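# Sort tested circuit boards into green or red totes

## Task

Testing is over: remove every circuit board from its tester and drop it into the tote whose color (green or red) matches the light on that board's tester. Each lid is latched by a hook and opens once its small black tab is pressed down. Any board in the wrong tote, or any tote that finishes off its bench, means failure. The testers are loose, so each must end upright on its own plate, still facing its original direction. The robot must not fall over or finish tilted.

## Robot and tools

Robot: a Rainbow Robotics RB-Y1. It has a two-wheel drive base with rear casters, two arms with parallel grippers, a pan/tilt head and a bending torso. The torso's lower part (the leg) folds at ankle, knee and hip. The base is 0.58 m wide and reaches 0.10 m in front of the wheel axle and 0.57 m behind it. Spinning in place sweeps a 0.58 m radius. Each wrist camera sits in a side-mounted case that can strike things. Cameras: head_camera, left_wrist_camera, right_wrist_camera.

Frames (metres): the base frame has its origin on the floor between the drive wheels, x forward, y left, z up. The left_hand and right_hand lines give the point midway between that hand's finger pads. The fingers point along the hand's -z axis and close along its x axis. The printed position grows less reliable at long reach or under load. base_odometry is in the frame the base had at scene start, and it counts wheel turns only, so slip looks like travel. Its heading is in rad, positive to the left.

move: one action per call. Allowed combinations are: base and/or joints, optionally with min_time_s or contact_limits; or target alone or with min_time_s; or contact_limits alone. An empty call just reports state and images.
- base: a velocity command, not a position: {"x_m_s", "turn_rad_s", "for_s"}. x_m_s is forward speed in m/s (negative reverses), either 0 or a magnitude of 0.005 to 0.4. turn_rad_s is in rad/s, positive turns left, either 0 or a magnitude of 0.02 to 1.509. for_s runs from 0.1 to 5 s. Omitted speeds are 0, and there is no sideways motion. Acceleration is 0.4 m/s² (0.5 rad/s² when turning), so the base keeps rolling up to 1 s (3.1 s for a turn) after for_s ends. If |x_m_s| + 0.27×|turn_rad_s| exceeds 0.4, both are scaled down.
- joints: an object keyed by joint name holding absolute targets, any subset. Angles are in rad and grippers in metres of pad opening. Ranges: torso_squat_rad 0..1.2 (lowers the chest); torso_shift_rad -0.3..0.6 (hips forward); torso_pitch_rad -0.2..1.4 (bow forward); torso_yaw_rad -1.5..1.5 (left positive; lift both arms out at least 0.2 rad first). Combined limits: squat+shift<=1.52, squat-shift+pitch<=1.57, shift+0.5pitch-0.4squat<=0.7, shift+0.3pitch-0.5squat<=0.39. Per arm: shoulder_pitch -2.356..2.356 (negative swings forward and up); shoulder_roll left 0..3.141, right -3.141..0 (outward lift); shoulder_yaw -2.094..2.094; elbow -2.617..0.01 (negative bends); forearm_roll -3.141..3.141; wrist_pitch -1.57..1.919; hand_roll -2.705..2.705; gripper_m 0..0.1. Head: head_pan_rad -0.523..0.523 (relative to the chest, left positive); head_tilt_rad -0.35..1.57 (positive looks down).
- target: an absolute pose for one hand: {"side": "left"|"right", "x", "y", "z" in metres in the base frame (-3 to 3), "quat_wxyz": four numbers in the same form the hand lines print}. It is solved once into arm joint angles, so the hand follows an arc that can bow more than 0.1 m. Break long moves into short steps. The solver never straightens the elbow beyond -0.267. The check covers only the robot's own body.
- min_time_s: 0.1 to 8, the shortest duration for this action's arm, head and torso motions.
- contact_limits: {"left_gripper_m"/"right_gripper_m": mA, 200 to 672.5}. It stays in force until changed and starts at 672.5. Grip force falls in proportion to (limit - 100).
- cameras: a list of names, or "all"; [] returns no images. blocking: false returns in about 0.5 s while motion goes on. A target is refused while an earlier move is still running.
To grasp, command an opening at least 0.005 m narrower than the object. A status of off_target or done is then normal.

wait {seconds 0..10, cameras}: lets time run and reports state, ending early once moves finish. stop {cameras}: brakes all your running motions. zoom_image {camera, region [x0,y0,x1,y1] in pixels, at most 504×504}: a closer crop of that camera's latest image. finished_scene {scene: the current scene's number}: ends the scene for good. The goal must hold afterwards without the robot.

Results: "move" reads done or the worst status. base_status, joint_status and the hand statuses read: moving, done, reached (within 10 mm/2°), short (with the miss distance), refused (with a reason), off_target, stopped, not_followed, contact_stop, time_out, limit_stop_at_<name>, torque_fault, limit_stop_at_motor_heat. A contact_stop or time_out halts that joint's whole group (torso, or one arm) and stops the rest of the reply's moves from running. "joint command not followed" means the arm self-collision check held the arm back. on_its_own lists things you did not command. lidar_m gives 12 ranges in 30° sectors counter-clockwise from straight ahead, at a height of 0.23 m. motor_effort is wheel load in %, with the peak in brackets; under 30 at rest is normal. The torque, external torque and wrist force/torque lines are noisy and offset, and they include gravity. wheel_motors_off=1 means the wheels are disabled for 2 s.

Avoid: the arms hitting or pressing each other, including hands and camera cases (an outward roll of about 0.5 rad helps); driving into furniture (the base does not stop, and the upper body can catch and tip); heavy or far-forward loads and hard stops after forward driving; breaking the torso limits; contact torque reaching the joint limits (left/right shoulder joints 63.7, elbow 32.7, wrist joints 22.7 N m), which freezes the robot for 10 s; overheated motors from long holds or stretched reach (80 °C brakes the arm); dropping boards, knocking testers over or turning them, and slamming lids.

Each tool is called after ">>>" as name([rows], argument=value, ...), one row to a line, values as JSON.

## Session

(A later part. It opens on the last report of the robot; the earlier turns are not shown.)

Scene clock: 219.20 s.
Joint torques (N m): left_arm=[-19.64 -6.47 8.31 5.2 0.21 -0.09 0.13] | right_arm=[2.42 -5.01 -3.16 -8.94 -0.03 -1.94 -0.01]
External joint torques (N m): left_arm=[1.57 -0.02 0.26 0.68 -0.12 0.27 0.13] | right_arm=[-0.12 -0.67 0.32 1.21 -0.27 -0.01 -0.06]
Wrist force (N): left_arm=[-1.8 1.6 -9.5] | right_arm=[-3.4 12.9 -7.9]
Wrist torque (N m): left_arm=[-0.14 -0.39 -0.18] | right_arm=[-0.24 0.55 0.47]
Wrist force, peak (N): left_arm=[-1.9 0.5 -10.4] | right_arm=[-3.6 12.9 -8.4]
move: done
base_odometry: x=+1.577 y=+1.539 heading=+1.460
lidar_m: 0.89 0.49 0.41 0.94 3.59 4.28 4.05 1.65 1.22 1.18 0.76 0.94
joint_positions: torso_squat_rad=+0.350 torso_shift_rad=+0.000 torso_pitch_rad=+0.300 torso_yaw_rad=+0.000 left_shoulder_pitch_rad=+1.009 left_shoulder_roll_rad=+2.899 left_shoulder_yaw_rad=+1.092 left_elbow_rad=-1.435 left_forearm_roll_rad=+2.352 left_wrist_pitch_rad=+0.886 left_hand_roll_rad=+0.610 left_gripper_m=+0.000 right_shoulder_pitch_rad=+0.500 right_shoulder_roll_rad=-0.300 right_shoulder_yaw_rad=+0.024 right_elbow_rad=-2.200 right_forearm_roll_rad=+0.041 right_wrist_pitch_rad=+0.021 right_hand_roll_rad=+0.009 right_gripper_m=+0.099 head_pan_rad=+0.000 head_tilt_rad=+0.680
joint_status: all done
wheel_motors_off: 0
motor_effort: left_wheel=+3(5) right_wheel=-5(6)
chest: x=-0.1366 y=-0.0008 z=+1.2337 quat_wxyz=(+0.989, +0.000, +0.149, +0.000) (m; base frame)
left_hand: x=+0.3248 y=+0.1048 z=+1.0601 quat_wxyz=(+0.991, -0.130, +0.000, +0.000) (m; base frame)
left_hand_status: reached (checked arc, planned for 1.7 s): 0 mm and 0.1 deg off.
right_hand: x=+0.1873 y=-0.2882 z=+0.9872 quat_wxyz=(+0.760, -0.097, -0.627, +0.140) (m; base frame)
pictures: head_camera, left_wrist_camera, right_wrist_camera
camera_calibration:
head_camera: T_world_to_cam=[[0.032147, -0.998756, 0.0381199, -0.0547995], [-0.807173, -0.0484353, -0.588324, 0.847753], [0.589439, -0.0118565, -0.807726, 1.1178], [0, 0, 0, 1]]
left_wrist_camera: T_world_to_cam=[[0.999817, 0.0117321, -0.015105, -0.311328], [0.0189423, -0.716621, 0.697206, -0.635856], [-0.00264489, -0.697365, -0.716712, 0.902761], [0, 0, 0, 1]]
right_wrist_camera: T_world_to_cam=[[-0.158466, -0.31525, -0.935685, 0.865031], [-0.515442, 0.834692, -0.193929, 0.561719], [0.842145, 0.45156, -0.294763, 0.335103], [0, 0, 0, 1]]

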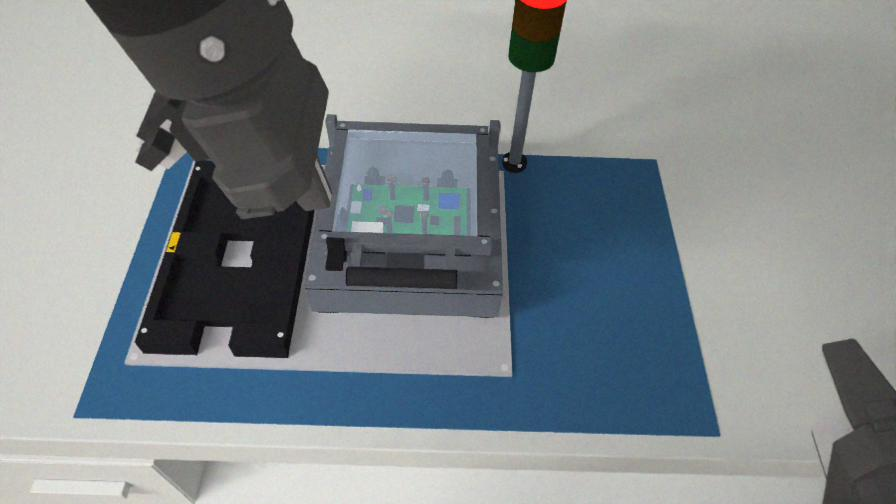

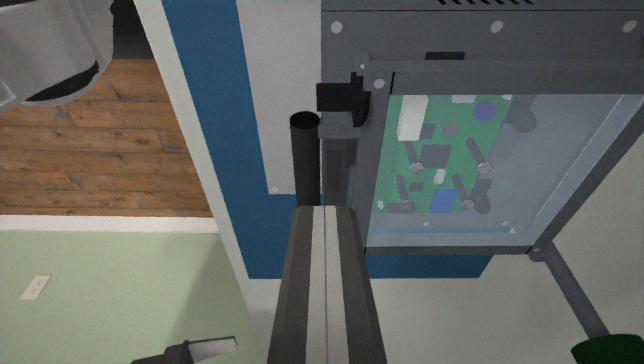

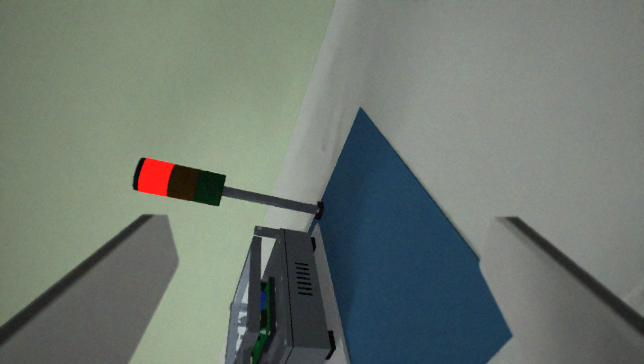

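>>> move(target={"side":"left","x":0.328,"y":0.119,"z":1.025,"quat_wxyz":[0.991,-0.13,0,0]}, cameras=["head_camera","left_wrist_camera"])

>>> zoom_image(camera="head_camera", region=[280, 180, 400, 300])

>>> zoom_image(camera="left_wrist_camera", region=[230, 50, 430, 250])

Scene clock: 239.63 s.
Joint torques (N m): left_arm=[-20.65 -5.08 7.91 4.78 0.41 -0.56 0.04] | right_arm=[2.6 -4.92 -3.36 -8.92 -0.04 -1.96 0.14]
External joint torques (N m): left_arm=[0.79 1.71 0.07 0.57 0.09 -0.22 0.04] | right_arm=[0.06 -0.59 0.12 1.23 -0.28 -0.03 0.09]
Wrist force (N): left_arm=[-1.5 1.4 -9.5] | right_arm=[-3.3 12.5 -8.0]
Wrist torque (N m): left_arm=[-0.07 -0.40 -0.19] | right_arm=[-0.20 0.56 0.48]
Wrist force, peak (N): left_arm=[-2.0 2.5 -10.8] | right_arm=[-3.4 13.2 -8.0]
move: done
base_odometry: x=+1.577 y=+1.539 heading=+1.460
lidar_m: 0.89 0.48 0.41 0.95 3.59 4.27 4.05 1.65 1.23 1.17 0.76 0.93
joint_positions: torso_squat_rad=+0.350 torso_shift_rad=+0.000 torso_pitch_rad=+0.300 torso_yaw_rad=+0.000 left_shoulder_pitch_rad=+1.092 left_shoulder_roll_rad=+2.913 left_shoulder_yaw_rad=+1.078 left_elbow_rad=-1.400 left_forearm_roll_rad=+2.341 left_wrist_pitch_rad=+0.832 left_hand_roll_rad=+0.558 left_gripper_m=+0.000 right_shoulder_pitch_rad=+0.500 right_shoulder_roll_rad=-0.300 right_shoulder_yaw_rad=+0.024 right_elbow_rad=-2.200 right_forearm_roll_rad=+0.041 right_wrist_pitch_rad=+0.021 right_hand_roll_rad=+0.009 right_gripper_m=+0.099 head_pan_rad=+0.000 head_tilt_rad=+0.680
joint_status: all done
wheel_motors_off: 0
motor_effort: left_wheel=+3(5) right_wheel=-3(7)
chest: x=-0.1366 y=-0.0007 z=+1.2337 quat_wxyz=(+0.989, +0.000, +0.149, +0.000) (m; base frame)
left_hand: x=+0.3279 y=+0.1191 z=+1.0250 quat_wxyz=(+0.991, -0.130, +0.000, +0.000) (m; base frame)
left_hand_status: reached (checked arc, planned for 0.3 s): 0 mm and 0.0 deg off.
right_hand: x=+0.1873 y=-0.2881 z=+0.9872 quat_wxyz=(+0.760, -0.097, -0.627, +0.140) (m; base frame)
pictures: head_camera, left_wrist_camera
camera_calibration:
head_camera: T_world_to_cam=[[0.0321715, -0.998753, 0.0381707, -0.0548303], [-0.807179, -0.0484849, -0.588312, 0.847753], [0.589429, -0.0118837, -0.807732, 1.1178], [0, 0, 0, 1]]
left_wrist_camera: T_world_to_cam=[[0.999804, 0.0120713, -0.0157226, -0.314529], [0.0196154, -0.716759, 0.697045, -0.601282], [-0.00285513, -0.697216, -0.716855, 0.887812], [0, 0, 0, 1]]

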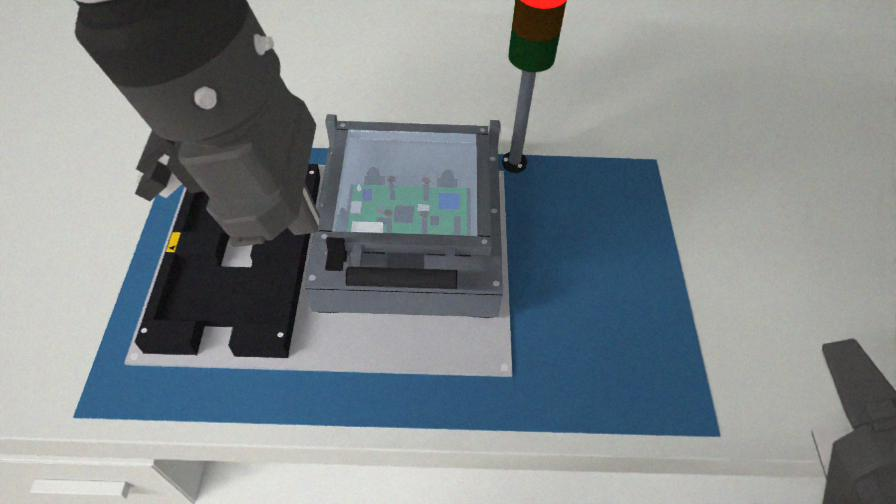

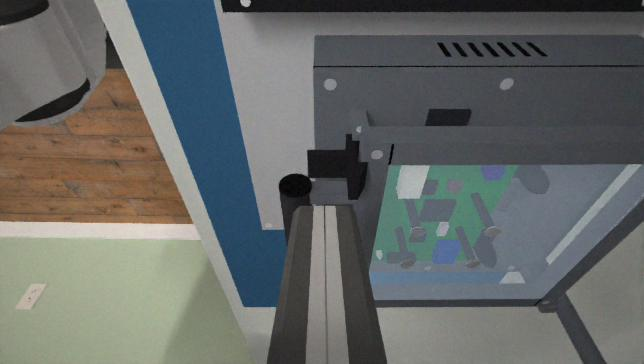

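Scaled by 4.200 from the camera's 896x504 image, which has a finer 1280x720 frame.

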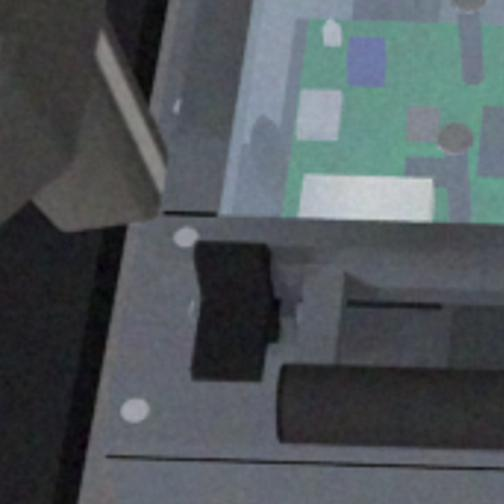

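Scaled by 2.520 from the camera's 644x364 image, which has a finer 920x520 frame.

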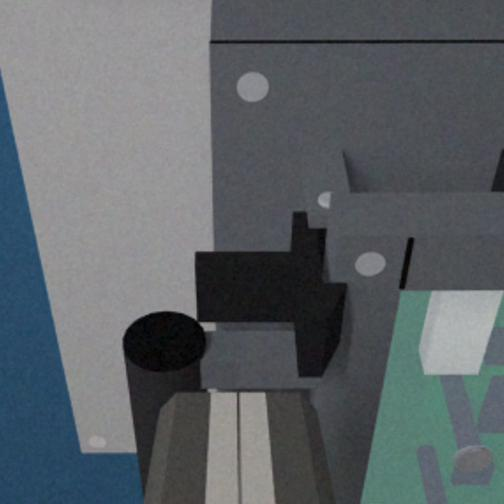

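>>> move(target={"side":"left","x":0.326,"y":0.107,"z":1.003,"quat_wxyz":[0.991,-0.13,0,0]}, cameras=["head_camera","left_wrist_camera"])

>>> zoom_image(camera="head_camera", region=[280, 180, 400, 300])

>>> zoom_image(camera="left_wrist_camera", region=[230, 50, 430, 250])

Scene clock: 253.27 s.
Joint torques (N m): left_arm=[-20.38 -6.47 6.96 4.73 0.43 -0.36 0.24] | right_arm=[2.34 -4.72 -3.19 -8.88 -0.05 -1.94 0.04]
External joint torques (N m): left_arm=[1.28 0.65 -0.71 0.68 0.13 -0.01 0.24] | right_arm=[-0.21 -0.38 0.29 1.27 -0.3 -0.02 -0.02]
Wrist force (N): left_arm=[-1.6 1.7 -9.6] | right_arm=[-3.6 12.9 -7.7]
Wrist torque (N m): left_arm=[-0.12 -0.42 -0.19] | right_arm=[-0.25 0.55 0.46]
Wrist force, peak (N): left_arm=[-1.8 1.5 -11.2] | right_arm=[-3.4 13.1 -8.1]
move: done
base_odometry: x=+1.577 y=+1.539 heading=+1.460
lidar_m: 0.89 0.47 0.42 0.94 3.60 4.27 4.06 1.65 1.23 1.18 0.77 0.93
joint_positions: torso_squat_rad=+0.350 torso_shift_rad=+0.000 torso_pitch_rad=+0.300 torso_yaw_rad=+0.000 left_shoulder_pitch_rad=+1.129 left_shoulder_roll_rad=+2.967 left_shoulder_yaw_rad=+1.074 left_elbow_rad=-1.380 left_forearm_roll_rad=+2.331 left_wrist_pitch_rad=+0.786 left_hand_roll_rad=+0.576 left_gripper_m=+0.000 right_shoulder_pitch_rad=+0.500 right_shoulder_roll_rad=-0.300 right_shoulder_yaw_rad=+0.024 right_elbow_rad=-2.200 right_forearm_roll_rad=+0.041 right_wrist_pitch_rad=+0.021 right_hand_roll_rad=+0.009 right_gripper_m=+0.099 head_pan_rad=+0.000 head_tilt_rad=+0.680
joint_status: all done
wheel_motors_off: 0
motor_effort: left_wheel=+4(5) right_wheel=-3(6)
chest: x=-0.1366 y=-0.0007 z=+1.2337 quat_wxyz=(+0.989, +0.000, +0.149, +0.000) (m; base frame)
left_hand: x=+0.3259 y=+0.1069 z=+1.0031 quat_wxyz=(+0.991, -0.130, +0.000, +0.000) (m; base frame)
left_hand_status: reached (checked arc, planned for 0.3 s): 0 mm and 0.0 deg off.
right_hand: x=+0.1873 y=-0.2881 z=+0.9872 quat_wxyz=(+0.760, -0.097, -0.627, +0.140) (m; base frame)
pictures: head_camera, left_wrist_camera
camera_calibration:
head_camera: T_world_to_cam=[[0.0321714, -0.998754, 0.0381577, -0.0548197], [-0.807166, -0.0484774, -0.58833, 0.847764], [0.589447, -0.0118722, -0.80772, 1.11779], [0, 0, 0, 1]]
left_wrist_camera: T_world_to_cam=[[0.999808, 0.0115289, -0.0158219, -0.312579], [0.019296, -0.716724, 0.69709, -0.594658], [-0.00330325, -0.697261, -0.716809, 0.863659], [0, 0, 0, 1]]

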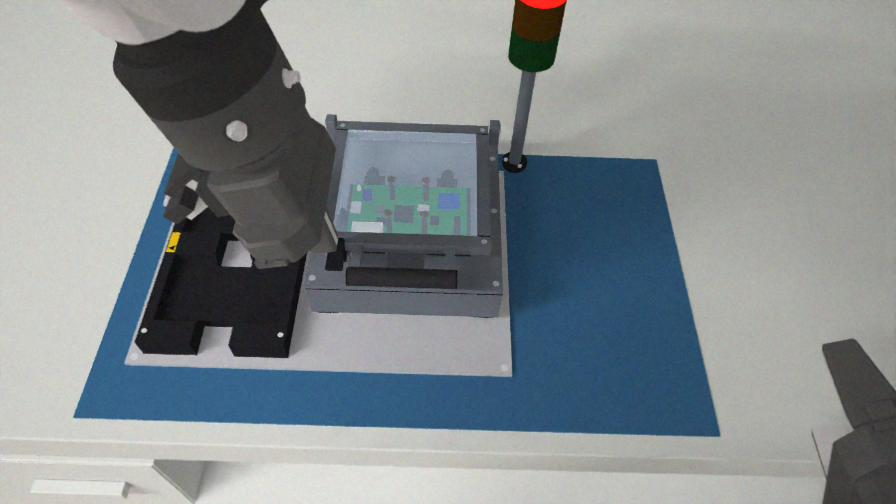

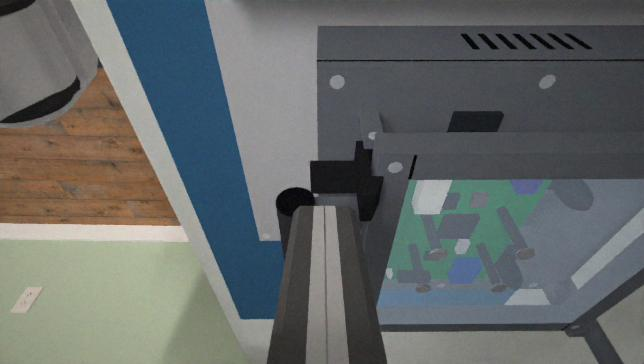

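Scaled by 4.200 from the camera's 896x504 image, which has a finer 1280x720 frame.

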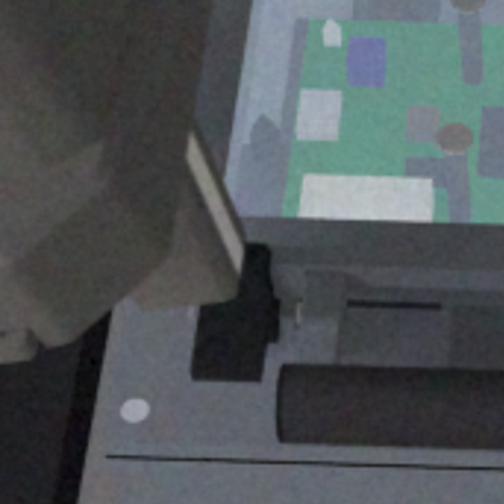

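Scaled by 2.520 from the camera's 644x364 image, which has a finer 920x520 frame.

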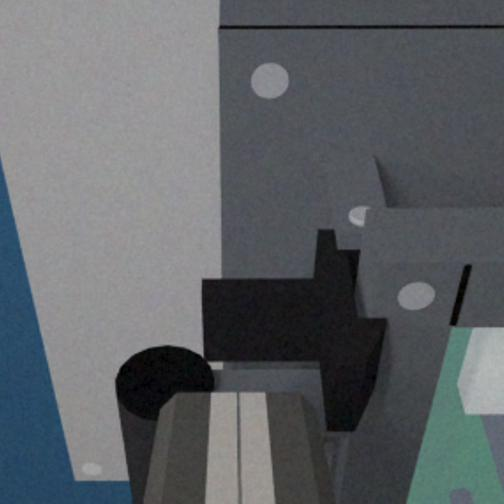

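>>> move(target={"side":"left","x":0.326,"y":0.108,"z":0.985,"quat_wxyz":[0.991,-0.13,0,0]}, cameras=["head_camera","left_wrist_camera"])

>>> zoom_image(camera="left_wrist_camera", region=[230, 50, 430, 250])

>>> zoom_image(camera="head_camera", region=[280, 180, 400, 300])

Scene clock: 262.83 s.
Joint torques (N m): left_arm=[-20.92 -5.94 7.1 4.62 0.49 -0.45 -0.01] | right_arm=[2.24 -4.8 -3.44 -8.81 0.11 -1.96 0.05]
External joint torques (N m): left_arm=[0.85 1.36 -0.43 0.7 0.2 -0.1 0] | right_arm=[-0.3 -0.46 0.04 1.33 -0.13 -0.03 0]
Wrist force (N): left_arm=[-1.8 1.9 -10.0] | right_arm=[-3.4 13.0 -8.3]
Wrist torque (N m): left_arm=[-0.14 -0.42 -0.18] | right_arm=[-0.24 0.56 0.48]
Wrist force, peak (N): left_arm=[-1.9 2.4 -10.8] | right_arm=[-3.4 13.0 -8.3]
move: done
base_odometry: x=+1.577 y=+1.539 heading=+1.460
lidar_m: 0.90 0.49 0.42 0.95 3.59 4.27 4.05 1.65 1.22 1.19 0.77 0.93
joint_positions: torso_squat_rad=+0.350 torso_shift_rad=+0.000 torso_pitch_rad=+0.300 torso_yaw_rad=+0.000 left_shoulder_pitch_rad=+1.170 left_shoulder_roll_rad=+2.990 left_shoulder_yaw_rad=+1.070 left_elbow_rad=-1.354 left_forearm_roll_rad=+2.326 left_wrist_pitch_rad=+0.758 left_hand_roll_rad=+0.562 left_gripper_m=+0.000 right_shoulder_pitch_rad=+0.500 right_shoulder_roll_rad=-0.300 right_shoulder_yaw_rad=+0.024 right_elbow_rad=-2.200 right_forearm_roll_rad=+0.041 right_wrist_pitch_rad=+0.021 right_hand_roll_rad=+0.009 right_gripper_m=+0.099 head_pan_rad=+0.000 head_tilt_rad=+0.680
joint_status: all done
wheel_motors_off: 0
motor_effort: left_wheel=+5(6) right_wheel=-4(6)
chest: x=-0.1366 y=-0.0007 z=+1.2337 quat_wxyz=(+0.989, +0.000, +0.149, +0.000) (m; base frame)
left_hand: x=+0.3260 y=+0.1080 z=+0.9851 quat_wxyz=(+0.991, -0.130, +0.000, +0.000) (m; base frame)
left_hand_status: reached (checked arc, planned for 0.2 s): 0 mm and 0.0 deg off.
right_hand: x=+0.1873 y=-0.2881 z=+0.9872 quat_wxyz=(+0.760, -0.097, -0.627, +0.140) (m; base frame)
pictures: head_camera, left_wrist_camera
camera_calibration:
head_camera: T_world_to_cam=[[0.0321795, -0.998753, 0.0381597, -0.0548183], [-0.807156, -0.0484854, -0.588343, 0.847776], [0.58946, -0.0118682, -0.80771, 1.11779], [0, 0, 0, 1]]
left_wrist_camera: T_world_to_cam=[[0.999804, 0.0118146, -0.0158955, -0.31288], [0.019552, -0.716743, 0.697063, -0.581354], [-0.00315745, -0.697237, -0.716834, 0.851492], [0, 0, 0, 1]]

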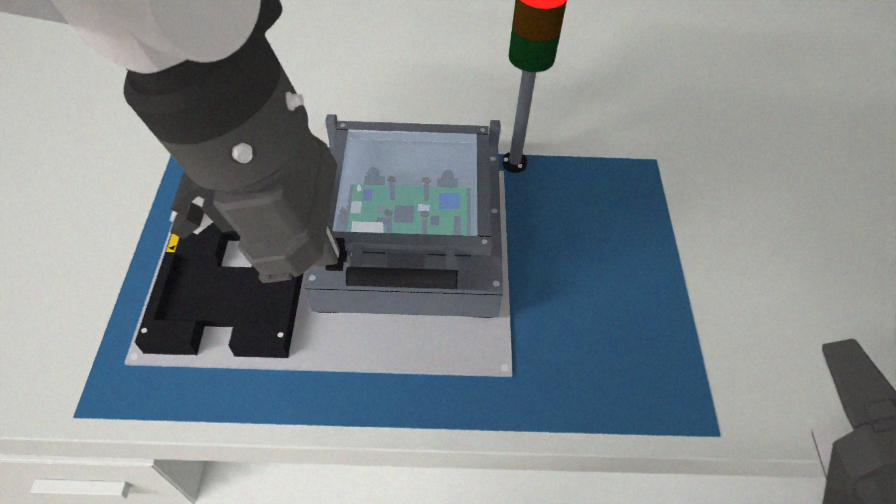

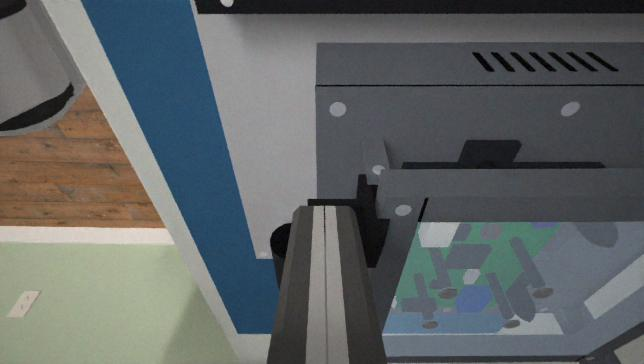

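Scaled by 2.520 from the camera's 644x364 image, which has a finer 920x520 frame.

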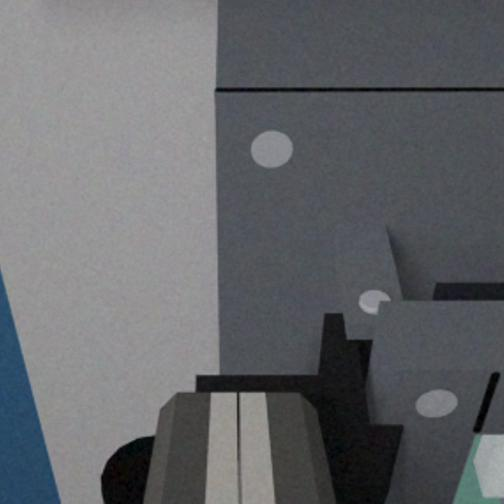

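Scaled by 4.200 from the camera's 896x504 image, which has a finer 1280x720 frame.

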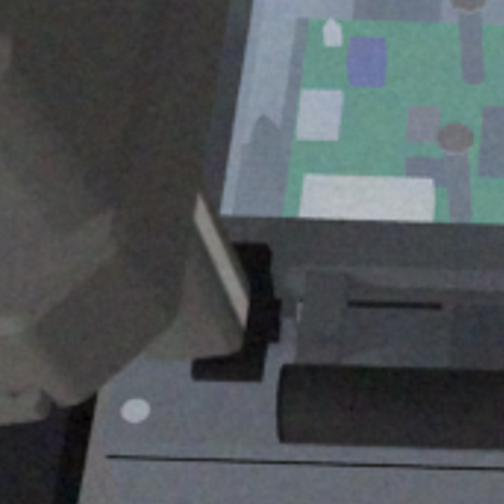

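>>> move(target={"side":"left","x":0.325,"y":0.107,"z":0.972,"quat_wxyz":[0.991,-0.13,0,0]}, cameras=["left_wrist_camera"])

>>> zoom_image(camera="left_wrist_camera", region=[230, 50, 430, 250])

>>> move(target={"side":"left","x":0.325,"y":0.107,"z":0.962,"quat_wxyz":[0.991,-0.13,0,0]}, cameras=["left_wrist_camera","head_camera"])

>>> zoom_image(camera="left_wrist_camera", region=[230, 50, 430, 250])

Scene clock: 271.47 s.
Wrist force, peak (N): left_arm=[-27.0 7.2 38.9] | right_arm=[-3.6 13.1 -8.1]
move: done
joint_status: all done
wheel_motors_off: 0
motor_effort: left_wheel=+11(12) right_wheel=-3(7)
left_hand_status: reached (checked arc, planned for 0.2 s): 2 mm and 0.1 deg off.
pictures: left_wrist_camera
camera_calibration:
left_wrist_camera: T_world_to_cam=[[0.999828, 0.0121903, -0.013963, -0.313554], [0.0184742, -0.716639, 0.697199, -0.573673], [-0.00150741, -0.697337, -0.716741, 0.842397], [0, 0, 0, 1]]

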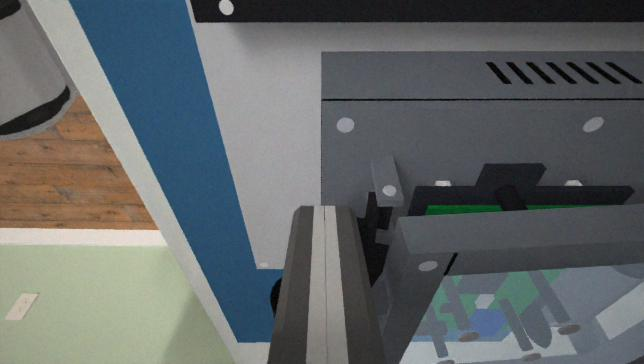

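Scaled by 2.520 from the camera's 644x364 image, which has a finer 920x520 frame.

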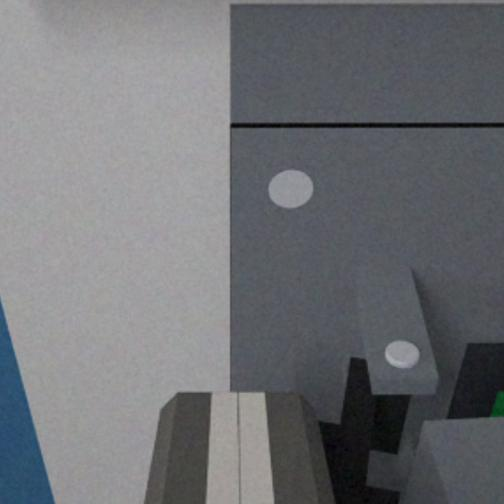

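Scene clock: 272.17 s.
Joint torques (N m): left_arm=[5.6 9.16 -3.15 8.71 -4.08 -12.09 -0.07] | right_arm=[2.13 -4.74 -3.41 -8.74 -0.05 -1.94 0.04]
External joint torques (N m): left_arm=[27.53 16.67 -10.51 4.88 -4.37 -11.71 -0.07] | right_arm=[-0.31 -0.4 0.07 1.43 -0.29 -0.01 -0.01]
Wrist force (N): left_arm=[-57.6 2.2 110.0] | right_arm=[-3.4 12.8 -8.1]
Wrist torque (N m): left_arm=[0.18 0.46 -0.02] | right_arm=[-0.24 0.55 0.48]
Wrist force, peak (N): left_arm=[-65.4 3.0 126.5] | right_arm=[-3.7 13.0 -8.3]
move: done
base_odometry: x=+1.577 y=+1.539 heading=+1.460
lidar_m: 0.90 0.48 0.41 0.96 3.59 4.27 4.05 1.65 1.23 1.18 0.77 0.94
joint_positions: torso_squat_rad=+0.351 torso_shift_rad=-0.002 torso_pitch_rad=+0.295 torso_yaw_rad=+0.001 left_shoulder_pitch_rad=+1.214 left_shoulder_roll_rad=+3.023 left_shoulder_yaw_rad=+1.069 left_elbow_rad=-1.318 left_forearm_roll_rad=+2.323 left_wrist_pitch_rad=+0.727 left_hand_roll_rad=+0.548 left_gripper_m=+0.000 right_shoulder_pitch_rad=+0.500 right_shoulder_roll_rad=-0.300 right_shoulder_yaw_rad=+0.024 right_elbow_rad=-2.200 right_forearm_roll_rad=+0.041 right_wrist_pitch_rad=+0.021 right_hand_roll_rad=+0.009 right_gripper_m=+0.099 head_pan_rad=+0.000 head_tilt_rad=+0.680
joint_status: all done
wheel_motors_off: 0
motor_effort: left_wheel=+22(26) right_wheel=+5(10)
chest: x=-0.1394 y=-0.0006 z=+1.2340 quat_wxyz=(+0.989, +0.000, +0.147, +0.000) (m; base frame)
left_hand: x=+0.3253 y=+0.1068 z=+0.9682 quat_wxyz=(+0.991, -0.131, -0.004, +0.000) (m; base frame)
left_hand_status: reached (checked arc, planned for 0.2 s): 6 mm and 0.5 deg off.
right_hand: x=+0.1859 y=-0.2877 z=+0.9891 quat_wxyz=(+0.758, -0.097, -0.629, +0.140) (m; base frame)
pictures: head_camera, left_wrist_camera
camera_calibration:
head_camera: T_world_to_cam=[[0.0327555, -0.998736, 0.0381222, -0.0545013], [-0.804267, -0.0489838, -0.592246, 0.850908], [0.593364, -0.0112611, -0.804855, 1.11672], [0, 0, 0, 1]]
left_wrist_camera: T_world_to_cam=[[0.999892, 0.0126398, -0.00751511, -0.320644], [0.0142929, -0.7152, 0.698774, -0.570539], [0.00345758, -0.698806, -0.715303, 0.835037], [0, 0, 0, 1]]

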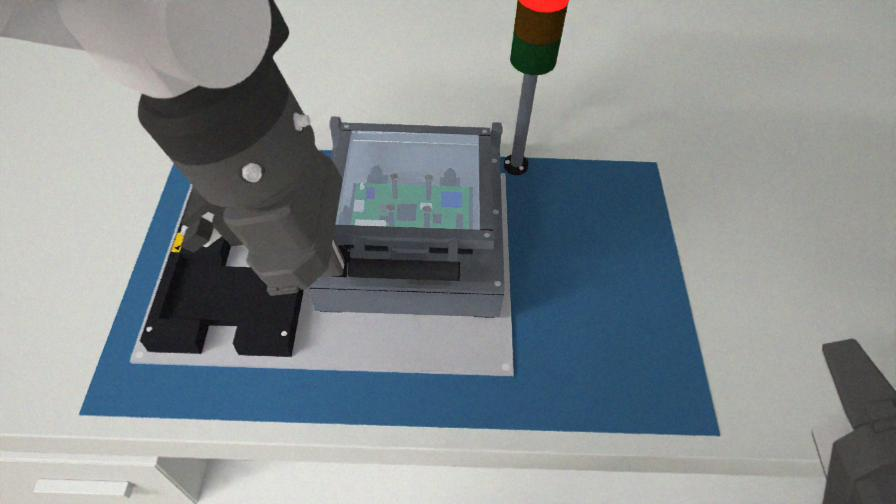

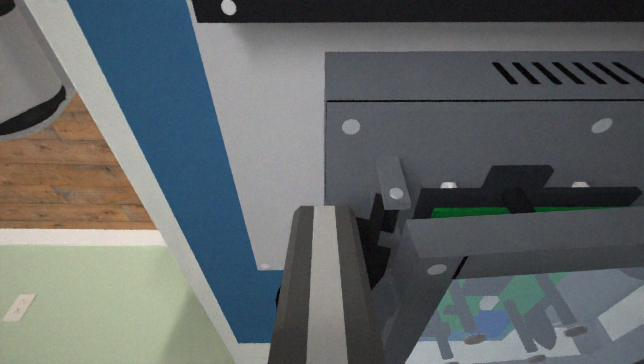

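Scaled by 2.520 from the camera's 644x364 image, which has a finer 920x520 frame.

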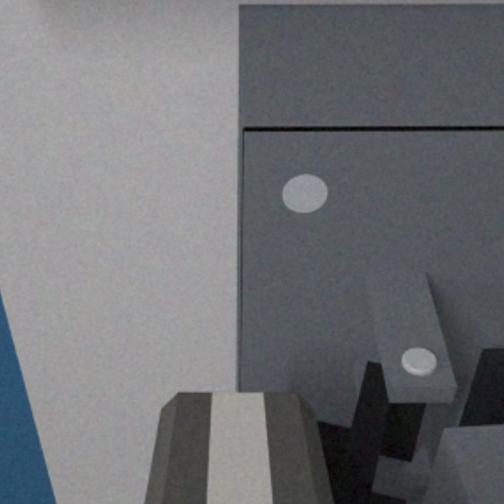

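>>> move(target={"side":"left","x":0.325,"y":0.108,"z":0.985,"quat_wxyz":[0.991,-0.13,0,0]}, cameras=[])

>>> move(target={"side":"left","x":0.325,"y":0.13,"z":1.06,"quat_wxyz":[0.991,-0.13,0,0]})

>>> zoom_image(camera="head_camera", region=[290, 80, 540, 330])

>>> zoom_image(camera="left_wrist_camera", region=[230, 50, 580, 280])

Scene clock: 279.03 s.
Wrist force, peak (N): left_arm=[-60.0 2.1 114.6] | right_arm=[-3.4 12.9 -8.7]
move: done
joint_status: all done
wheel_motors_off: 0
motor_effort: left_wheel=-2(23) right_wheel=+0(10)
left_hand_status: reached (checked arc, planned for 0.2 s): 4 mm and 0.3 deg off.
pictures: none

Scene clock: 279.90 s.
Joint torques (N m): left_arm=[-18.95 -5.57 8.37 3.67 0.56 -0.37 0.31] | right_arm=[2.25 -4.56 -3.38 -8.87 -0.06 -1.97 0.1]
External joint torques (N m): left_arm=[1.95 0.53 0.26 -0.75 0.22 -0.03 0.31] | right_arm=[-0.29 -0.22 0.1 1.28 -0.3 -0.04 0.05]
Wrist force (N): left_arm=[-1.8 2.0 -9.3] | right_arm=[-3.2 12.7 -8.1]
Wrist torque (N m): left_arm=[-0.17 -0.45 -0.19] | right_arm=[-0.21 0.56 0.47]
Wrist force, peak (N): left_arm=[-2.3 2.0 -10.9] | right_arm=[-3.4 13.2 -8.0]
move: done
base_odometry: x=+1.577 y=+1.539 heading=+1.460
lidar_m: 0.90 0.48 0.41 0.95 3.59 4.27 4.06 1.64 1.23 1.19 0.77 0.94
joint_positions: torso_squat_rad=+0.350 torso_shift_rad=+0.000 torso_pitch_rad=+0.300 torso_yaw_rad=+0.000 left_shoulder_pitch_rad=+1.022 left_shoulder_roll_rad=+2.839 left_shoulder_yaw_rad=+1.085 left_elbow_rad=-1.448 left_forearm_roll_rad=+2.348 left_wrist_pitch_rad=+0.899 left_hand_roll_rad=+0.561 left_gripper_m=+0.000 right_shoulder_pitch_rad=+0.500 right_shoulder_roll_rad=-0.300 right_shoulder_yaw_rad=+0.024 right_elbow_rad=-2.200 right_forearm_roll_rad=+0.041 right_wrist_pitch_rad=+0.021 right_hand_roll_rad=+0.009 right_gripper_m=+0.099 head_pan_rad=+0.000 head_tilt_rad=+0.680
joint_status: all done
wheel_motors_off: 0
motor_effort: left_wheel=-1(2) right_wheel=+0(3)
chest: x=-0.1366 y=-0.0007 z=+1.2337 quat_wxyz=(+0.989, +0.000, +0.149, +0.000) (m; base frame)
left_hand: x=+0.3251 y=+0.1300 z=+1.0601 quat_wxyz=(+0.992, -0.130, +0.000, +0.000) (m; base frame)
left_hand_status: reached (checked arc, planned for 0.5 s): 0 mm and 0.0 deg off.
right_hand: x=+0.1873 y=-0.2881 z=+0.9872 quat_wxyz=(+0.760, -0.097, -0.627, +0.140) (m; base frame)
pictures: head_camera, left_wrist_camera, right_wrist_camera
camera_calibration:
head_camera: T_world_to_cam=[[0.0322089, -0.998753, 0.0381352, -0.0547869], [-0.807103, -0.0484957, -0.588416, 0.847854], [0.589532, -0.0118268, -0.807658, 1.11776], [0, 0, 0, 1]]
left_wrist_camera: T_world_to_cam=[[0.999809, 0.011786, -0.0155841, -0.311432], [0.0193141, -0.716823, 0.696987, -0.617739], [-0.00295639, -0.697155, -0.716914, 0.920643], [0, 0, 0, 1]]
right_wrist_camera: T_world_to_cam=[[-0.158442, -0.315298, -0.935673, 0.86502], [-0.515488, 0.834655, -0.193967, 0.561726], [0.842122, 0.451595, -0.294777, 0.335137], [0, 0, 0, 1]]

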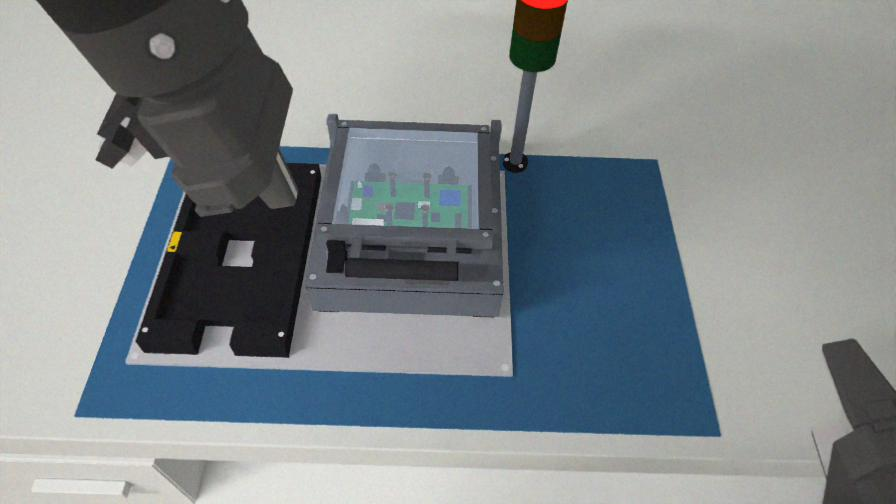

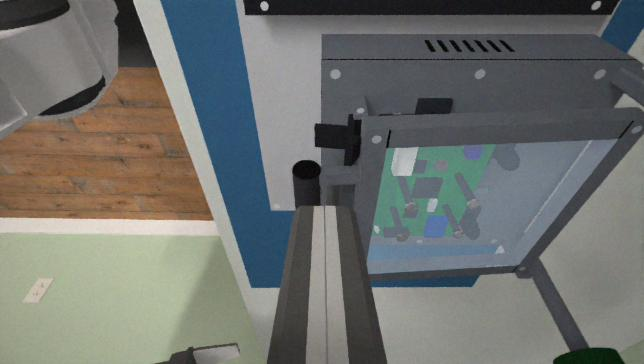

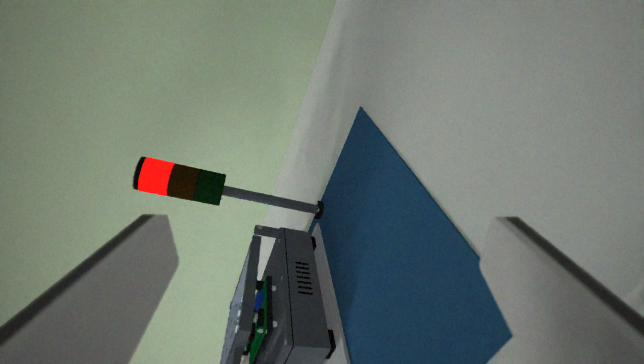

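Scaled by 2.016 from the camera's 896x504 image, which has a finer 1280x720 frame.

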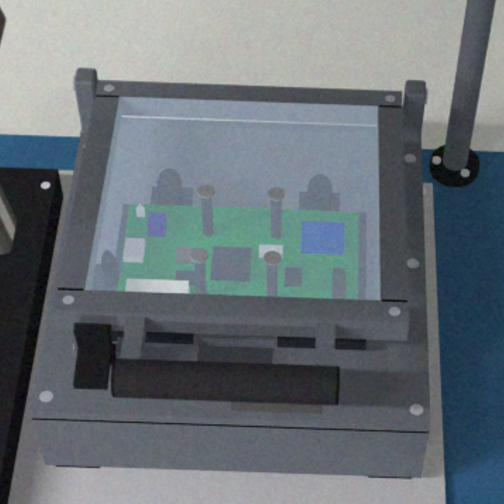

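Scaled by 1.440 from the camera's 644x364 image, which has a finer 920x520 frame.

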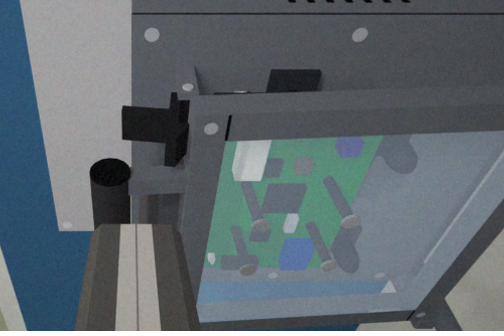

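>>> move(target={"side":"left","x":0.22,"y":0.36,"z":1.12,"quat_wxyz":[0.92,-0.13,-0.37,0]}, cameras=[])

>>> move(joints={"right_gripper_m":0.0}, cameras=[])

>>> move(target={"side":"right","x":0.2,"y":0.02,"z":0.96,"quat_wxyz":[0.7071,0,-0.7071,0]})

>>> zoom_image(camera="head_camera", region=[290, 180, 540, 430])

Scene clock: 299.60 s.
Wrist force, peak (N): left_arm=[-2.8 1.0 -10.2] | right_arm=[-3.4 13.2 -8.1]
move: done
joint_status: all done
wheel_motors_off: 0
motor_effort: left_wheel=-1(2) right_wheel=+1(3)
left_hand_status: reached (checked arc, planned for 1.7 s): 0 mm and 0.1 deg off.
pictures: none

Scene clock: 301.30 s.
Wrist force, peak (N): left_arm=[-6.1 1.5 -8.2] | right_arm=[-3.5 13.1 -8.1]
move: done
joint_status: all done
wheel_motors_off: 0
motor_effort: left_wheel=-2(3) right_wheel=+1(2)
pictures: none

Scene clock: 301.60 s.
Joint torques (N m): left_arm=[-3.95 4.25 8.76 0.02 0.33 -1.56 -0.17] | right_arm=[2.39 -4.75 -3.44 -8.91 -0.03 -2.03 0.12]
External joint torques (N m): left_arm=[-0.73 -0.6 -0.87 0.23 0.41 -0.1 -0.13] | right_arm=[-0.15 -0.41 0.05 1.24 -0.27 -0.1 0.07]
Wrist force (N): left_arm=[-5.9 1.3 -7.9] | right_arm=[-3.2 12.9 -8.0]
Wrist torque (N m): left_arm=[-0.05 -0.63 -0.12] | right_arm=[-0.21 0.56 0.46]
Wrist force, peak (N): left_arm=[-6.1 1.5 -7.9] | right_arm=[-3.5 13.0 -8.0]
move: refused
base_odometry: x=+1.577 y=+1.539 heading=+1.460
lidar_m: 0.89 0.47 0.41 0.96 3.59 4.27 4.06 1.65 1.22 1.18 0.77 0.93
joint_positions: torso_squat_rad=+0.350 torso_shift_rad=+0.000 torso_pitch_rad=+0.300 torso_yaw_rad=+0.000 left_shoulder_pitch_rad=+0.850 left_shoulder_roll_rad=+1.426 left_shoulder_yaw_rad=+0.876 left_elbow_rad=-2.339 left_forearm_roll_rad=+1.419 left_wrist_pitch_rad=+0.554 left_hand_roll_rad=+0.479 left_gripper_m=+0.000 right_shoulder_pitch_rad=+0.500 right_shoulder_roll_rad=-0.300 right_shoulder_yaw_rad=+0.024 right_elbow_rad=-2.200 right_forearm_roll_rad=+0.041 right_wrist_pitch_rad=+0.021 right_hand_roll_rad=+0.009 right_gripper_m=+0.000 head_pan_rad=+0.000 head_tilt_rad=+0.680
wheel_motors_off: 0
motor_effort: left_wheel=-1(1) right_wheel=+0(2)
chest: x=-0.1366 y=-0.0007 z=+1.2337 quat_wxyz=(+0.989, +0.000, +0.149, +0.000) (m; base frame)
left_hand: x=+0.2200 y=+0.3600 z=+1.1201 quat_wxyz=(+0.920, -0.131, -0.370, -0.001) (m; base frame)
right_hand: x=+0.1873 y=-0.2881 z=+0.9872 quat_wxyz=(+0.760, -0.097, -0.627, +0.140) (m; base frame)
right_hand_status: refused: the posture found for that pose stands 13 mm from the torso (limit 20 mm). Nothing moved. The solve starts from where the arm stands: from another posture it may find a clear one.
pictures: head_camera, left_wrist_camera, right_wrist_camera
camera_calibration:
head_camera: T_world_to_cam=[[0.0322082, -0.998752, 0.0381597, -0.0548114], [-0.807112, -0.0485094, -0.588403, 0.847836], [0.58952, -0.0118477, -0.807667, 1.11776], [0, 0, 0, 1]]
left_wrist_camera: T_world_to_cam=[[0.736433, 0.107545, 0.667908, -0.950229], [-0.403274, -0.722906, 0.561049, -0.245181], [0.543173, -0.682525, -0.489002, 0.742936], [0, 0, 0, 1]]
right_wrist_camera: T_world_to_cam=[[-0.158448, -0.315321, -0.935664, 0.865009], [-0.51549, 0.834649, -0.193984, 0.561741], [0.842119, 0.45159, -0.294793, 0.335154], [0, 0, 0, 1]]

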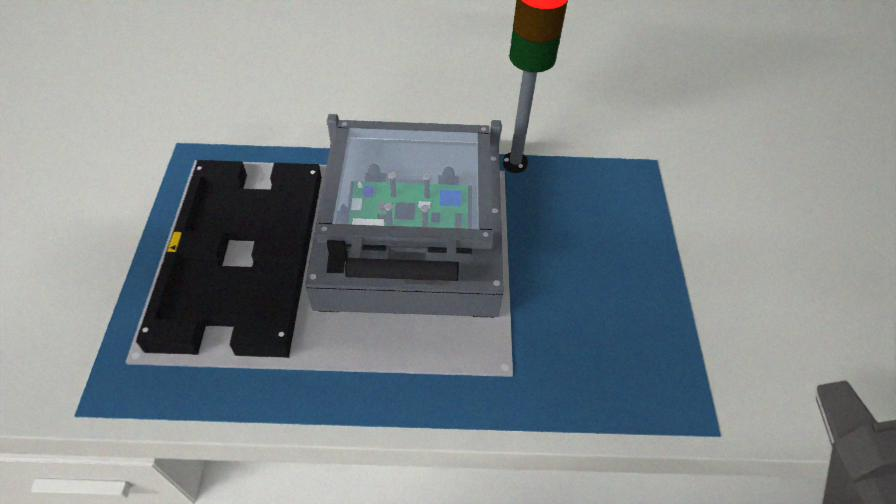

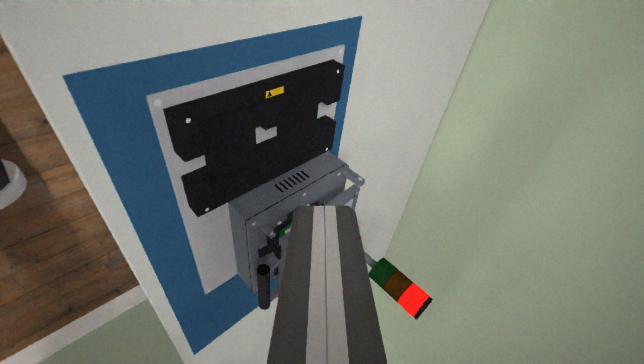

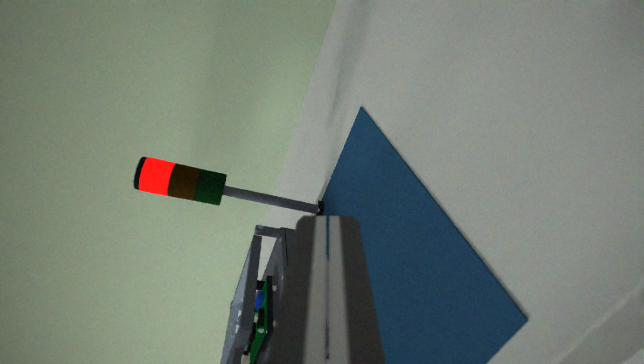

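Scaled by 2.016 from the camera's 896x504 image, which has a finer 1280x720 frame.

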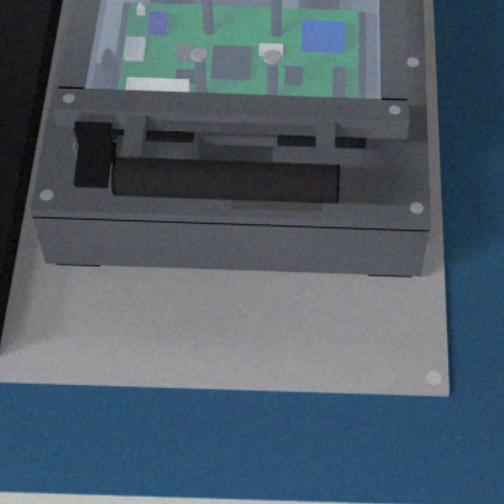

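>>> move(target={"side":"right","x":0.22,"y":-0.05,"z":0.97,"quat_wxyz":[0.6744,0.2126,-0.6744,0.2126]}, cameras=["head_camera","right_wrist_camera"])

>>> zoom_image(camera="head_camera", region=[290, 180, 540, 430])

Scene clock: 315.53 s.
Joint torques (N m): left_arm=[-3.47 4.5 8.96 -0.14 0.3 -1.58 -0.19] | right_arm=[-3.2 -2.71 -2.3 -8.82 -0.16 -2.02 -0.1]
External joint torques (N m): left_arm=[-0.25 -0.36 -0.67 0.07 0.37 -0.12 -0.15] | right_arm=[0.61 -1.32 -0.16 1.53 -0.37 0.03 -0.16]
Wrist force (N): left_arm=[-6.0 1.4 -7.9] | right_arm=[-3.8 10.9 -6.6]
Wrist torque (N m): left_arm=[-0.06 -0.64 -0.12] | right_arm=[-0.14 0.53 0.45]
Wrist force, peak (N): left_arm=[-6.2 1.5 -8.1] | right_arm=[-3.5 13.1 -8.0]
move: done
base_odometry: x=+1.577 y=+1.539 heading=+1.460
lidar_m: 0.89 0.48 0.42 0.96 3.60 4.28 4.05 1.65 1.23 1.19 0.77 0.93
joint_positions: torso_squat_rad=+0.350 torso_shift_rad=+0.000 torso_pitch_rad=+0.300 torso_yaw_rad=+0.000 left_shoulder_pitch_rad=+0.850 left_shoulder_roll_rad=+1.426 left_shoulder_yaw_rad=+0.876 left_elbow_rad=-2.339 left_forearm_roll_rad=+1.419 left_wrist_pitch_rad=+0.554 left_hand_roll_rad=+0.479 left_gripper_m=+0.000 right_shoulder_pitch_rad=+0.038 right_shoulder_roll_rad=-0.398 right_shoulder_yaw_rad=+0.528 right_elbow_rad=-1.849 right_forearm_roll_rad=-0.051 right_wrist_pitch_rad=-0.215 right_hand_roll_rad=-0.104 right_gripper_m=+0.000 head_pan_rad=+0.000 head_tilt_rad=+0.680
joint_status: all done
wheel_motors_off: 0
motor_effort: left_wheel=-2(3) right_wheel=+2(3)
chest: x=-0.1366 y=-0.0007 z=+1.2337 quat_wxyz=(+0.989, +0.000, +0.149, +0.000) (m; base frame)
left_hand: x=+0.2201 y=+0.3600 z=+1.1201 quat_wxyz=(+0.920, -0.131, -0.370, -0.001) (m; base frame)
right_hand: x=+0.2193 y=-0.0498 z=+0.9707 quat_wxyz=(+0.675, +0.213, -0.674, +0.213) (m; base frame)
right_hand_status: reached (checked arc, planned for 0.8 s): 1 mm and 0.1 deg off.
pictures: head_camera, right_wrist_camera
camera_calibration:
head_camera: T_world_to_cam=[[0.0322152, -0.998753, 0.0381464, -0.0547929], [-0.807118, -0.048507, -0.588394, 0.847833], [0.589511, -0.0118334, -0.807674, 1.11776], [0, 0, 0, 1]]
right_wrist_camera: T_world_to_cam=[[0.000742802, 0.0264127, -0.999651, 0.973935], [-0.877938, 0.478624, 0.0119938, 0.237986], [0.478774, 0.877623, 0.0235442, -0.0124143], [0, 0, 0, 1]]

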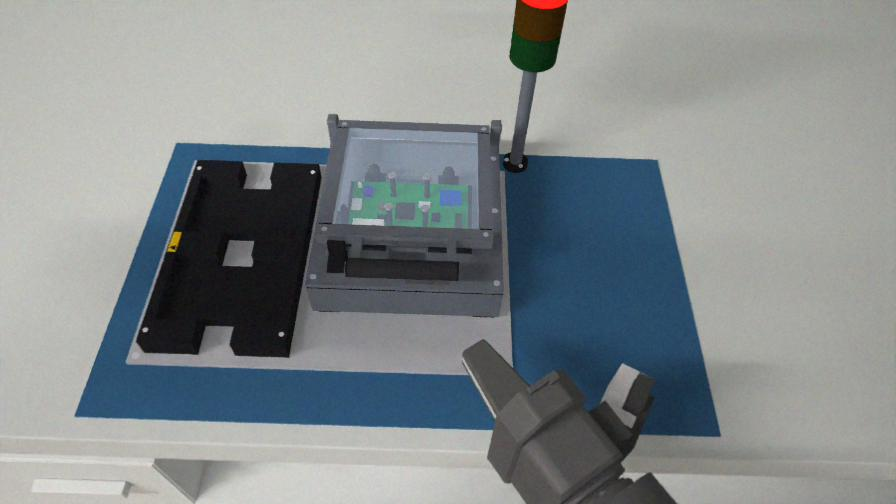

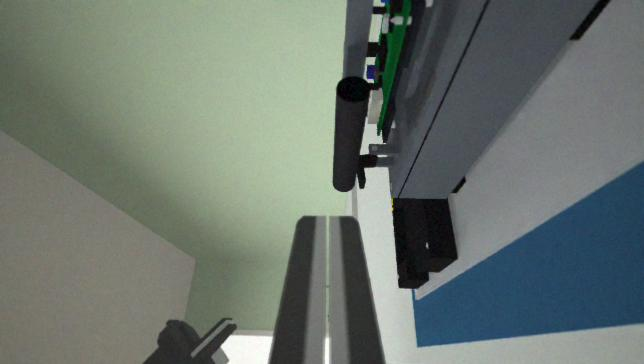

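Scaled by 2.016 from the camera's 896x504 image, which has a finer 1280x720 frame.

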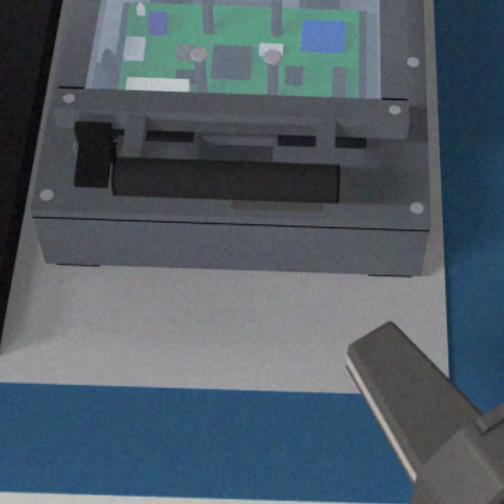

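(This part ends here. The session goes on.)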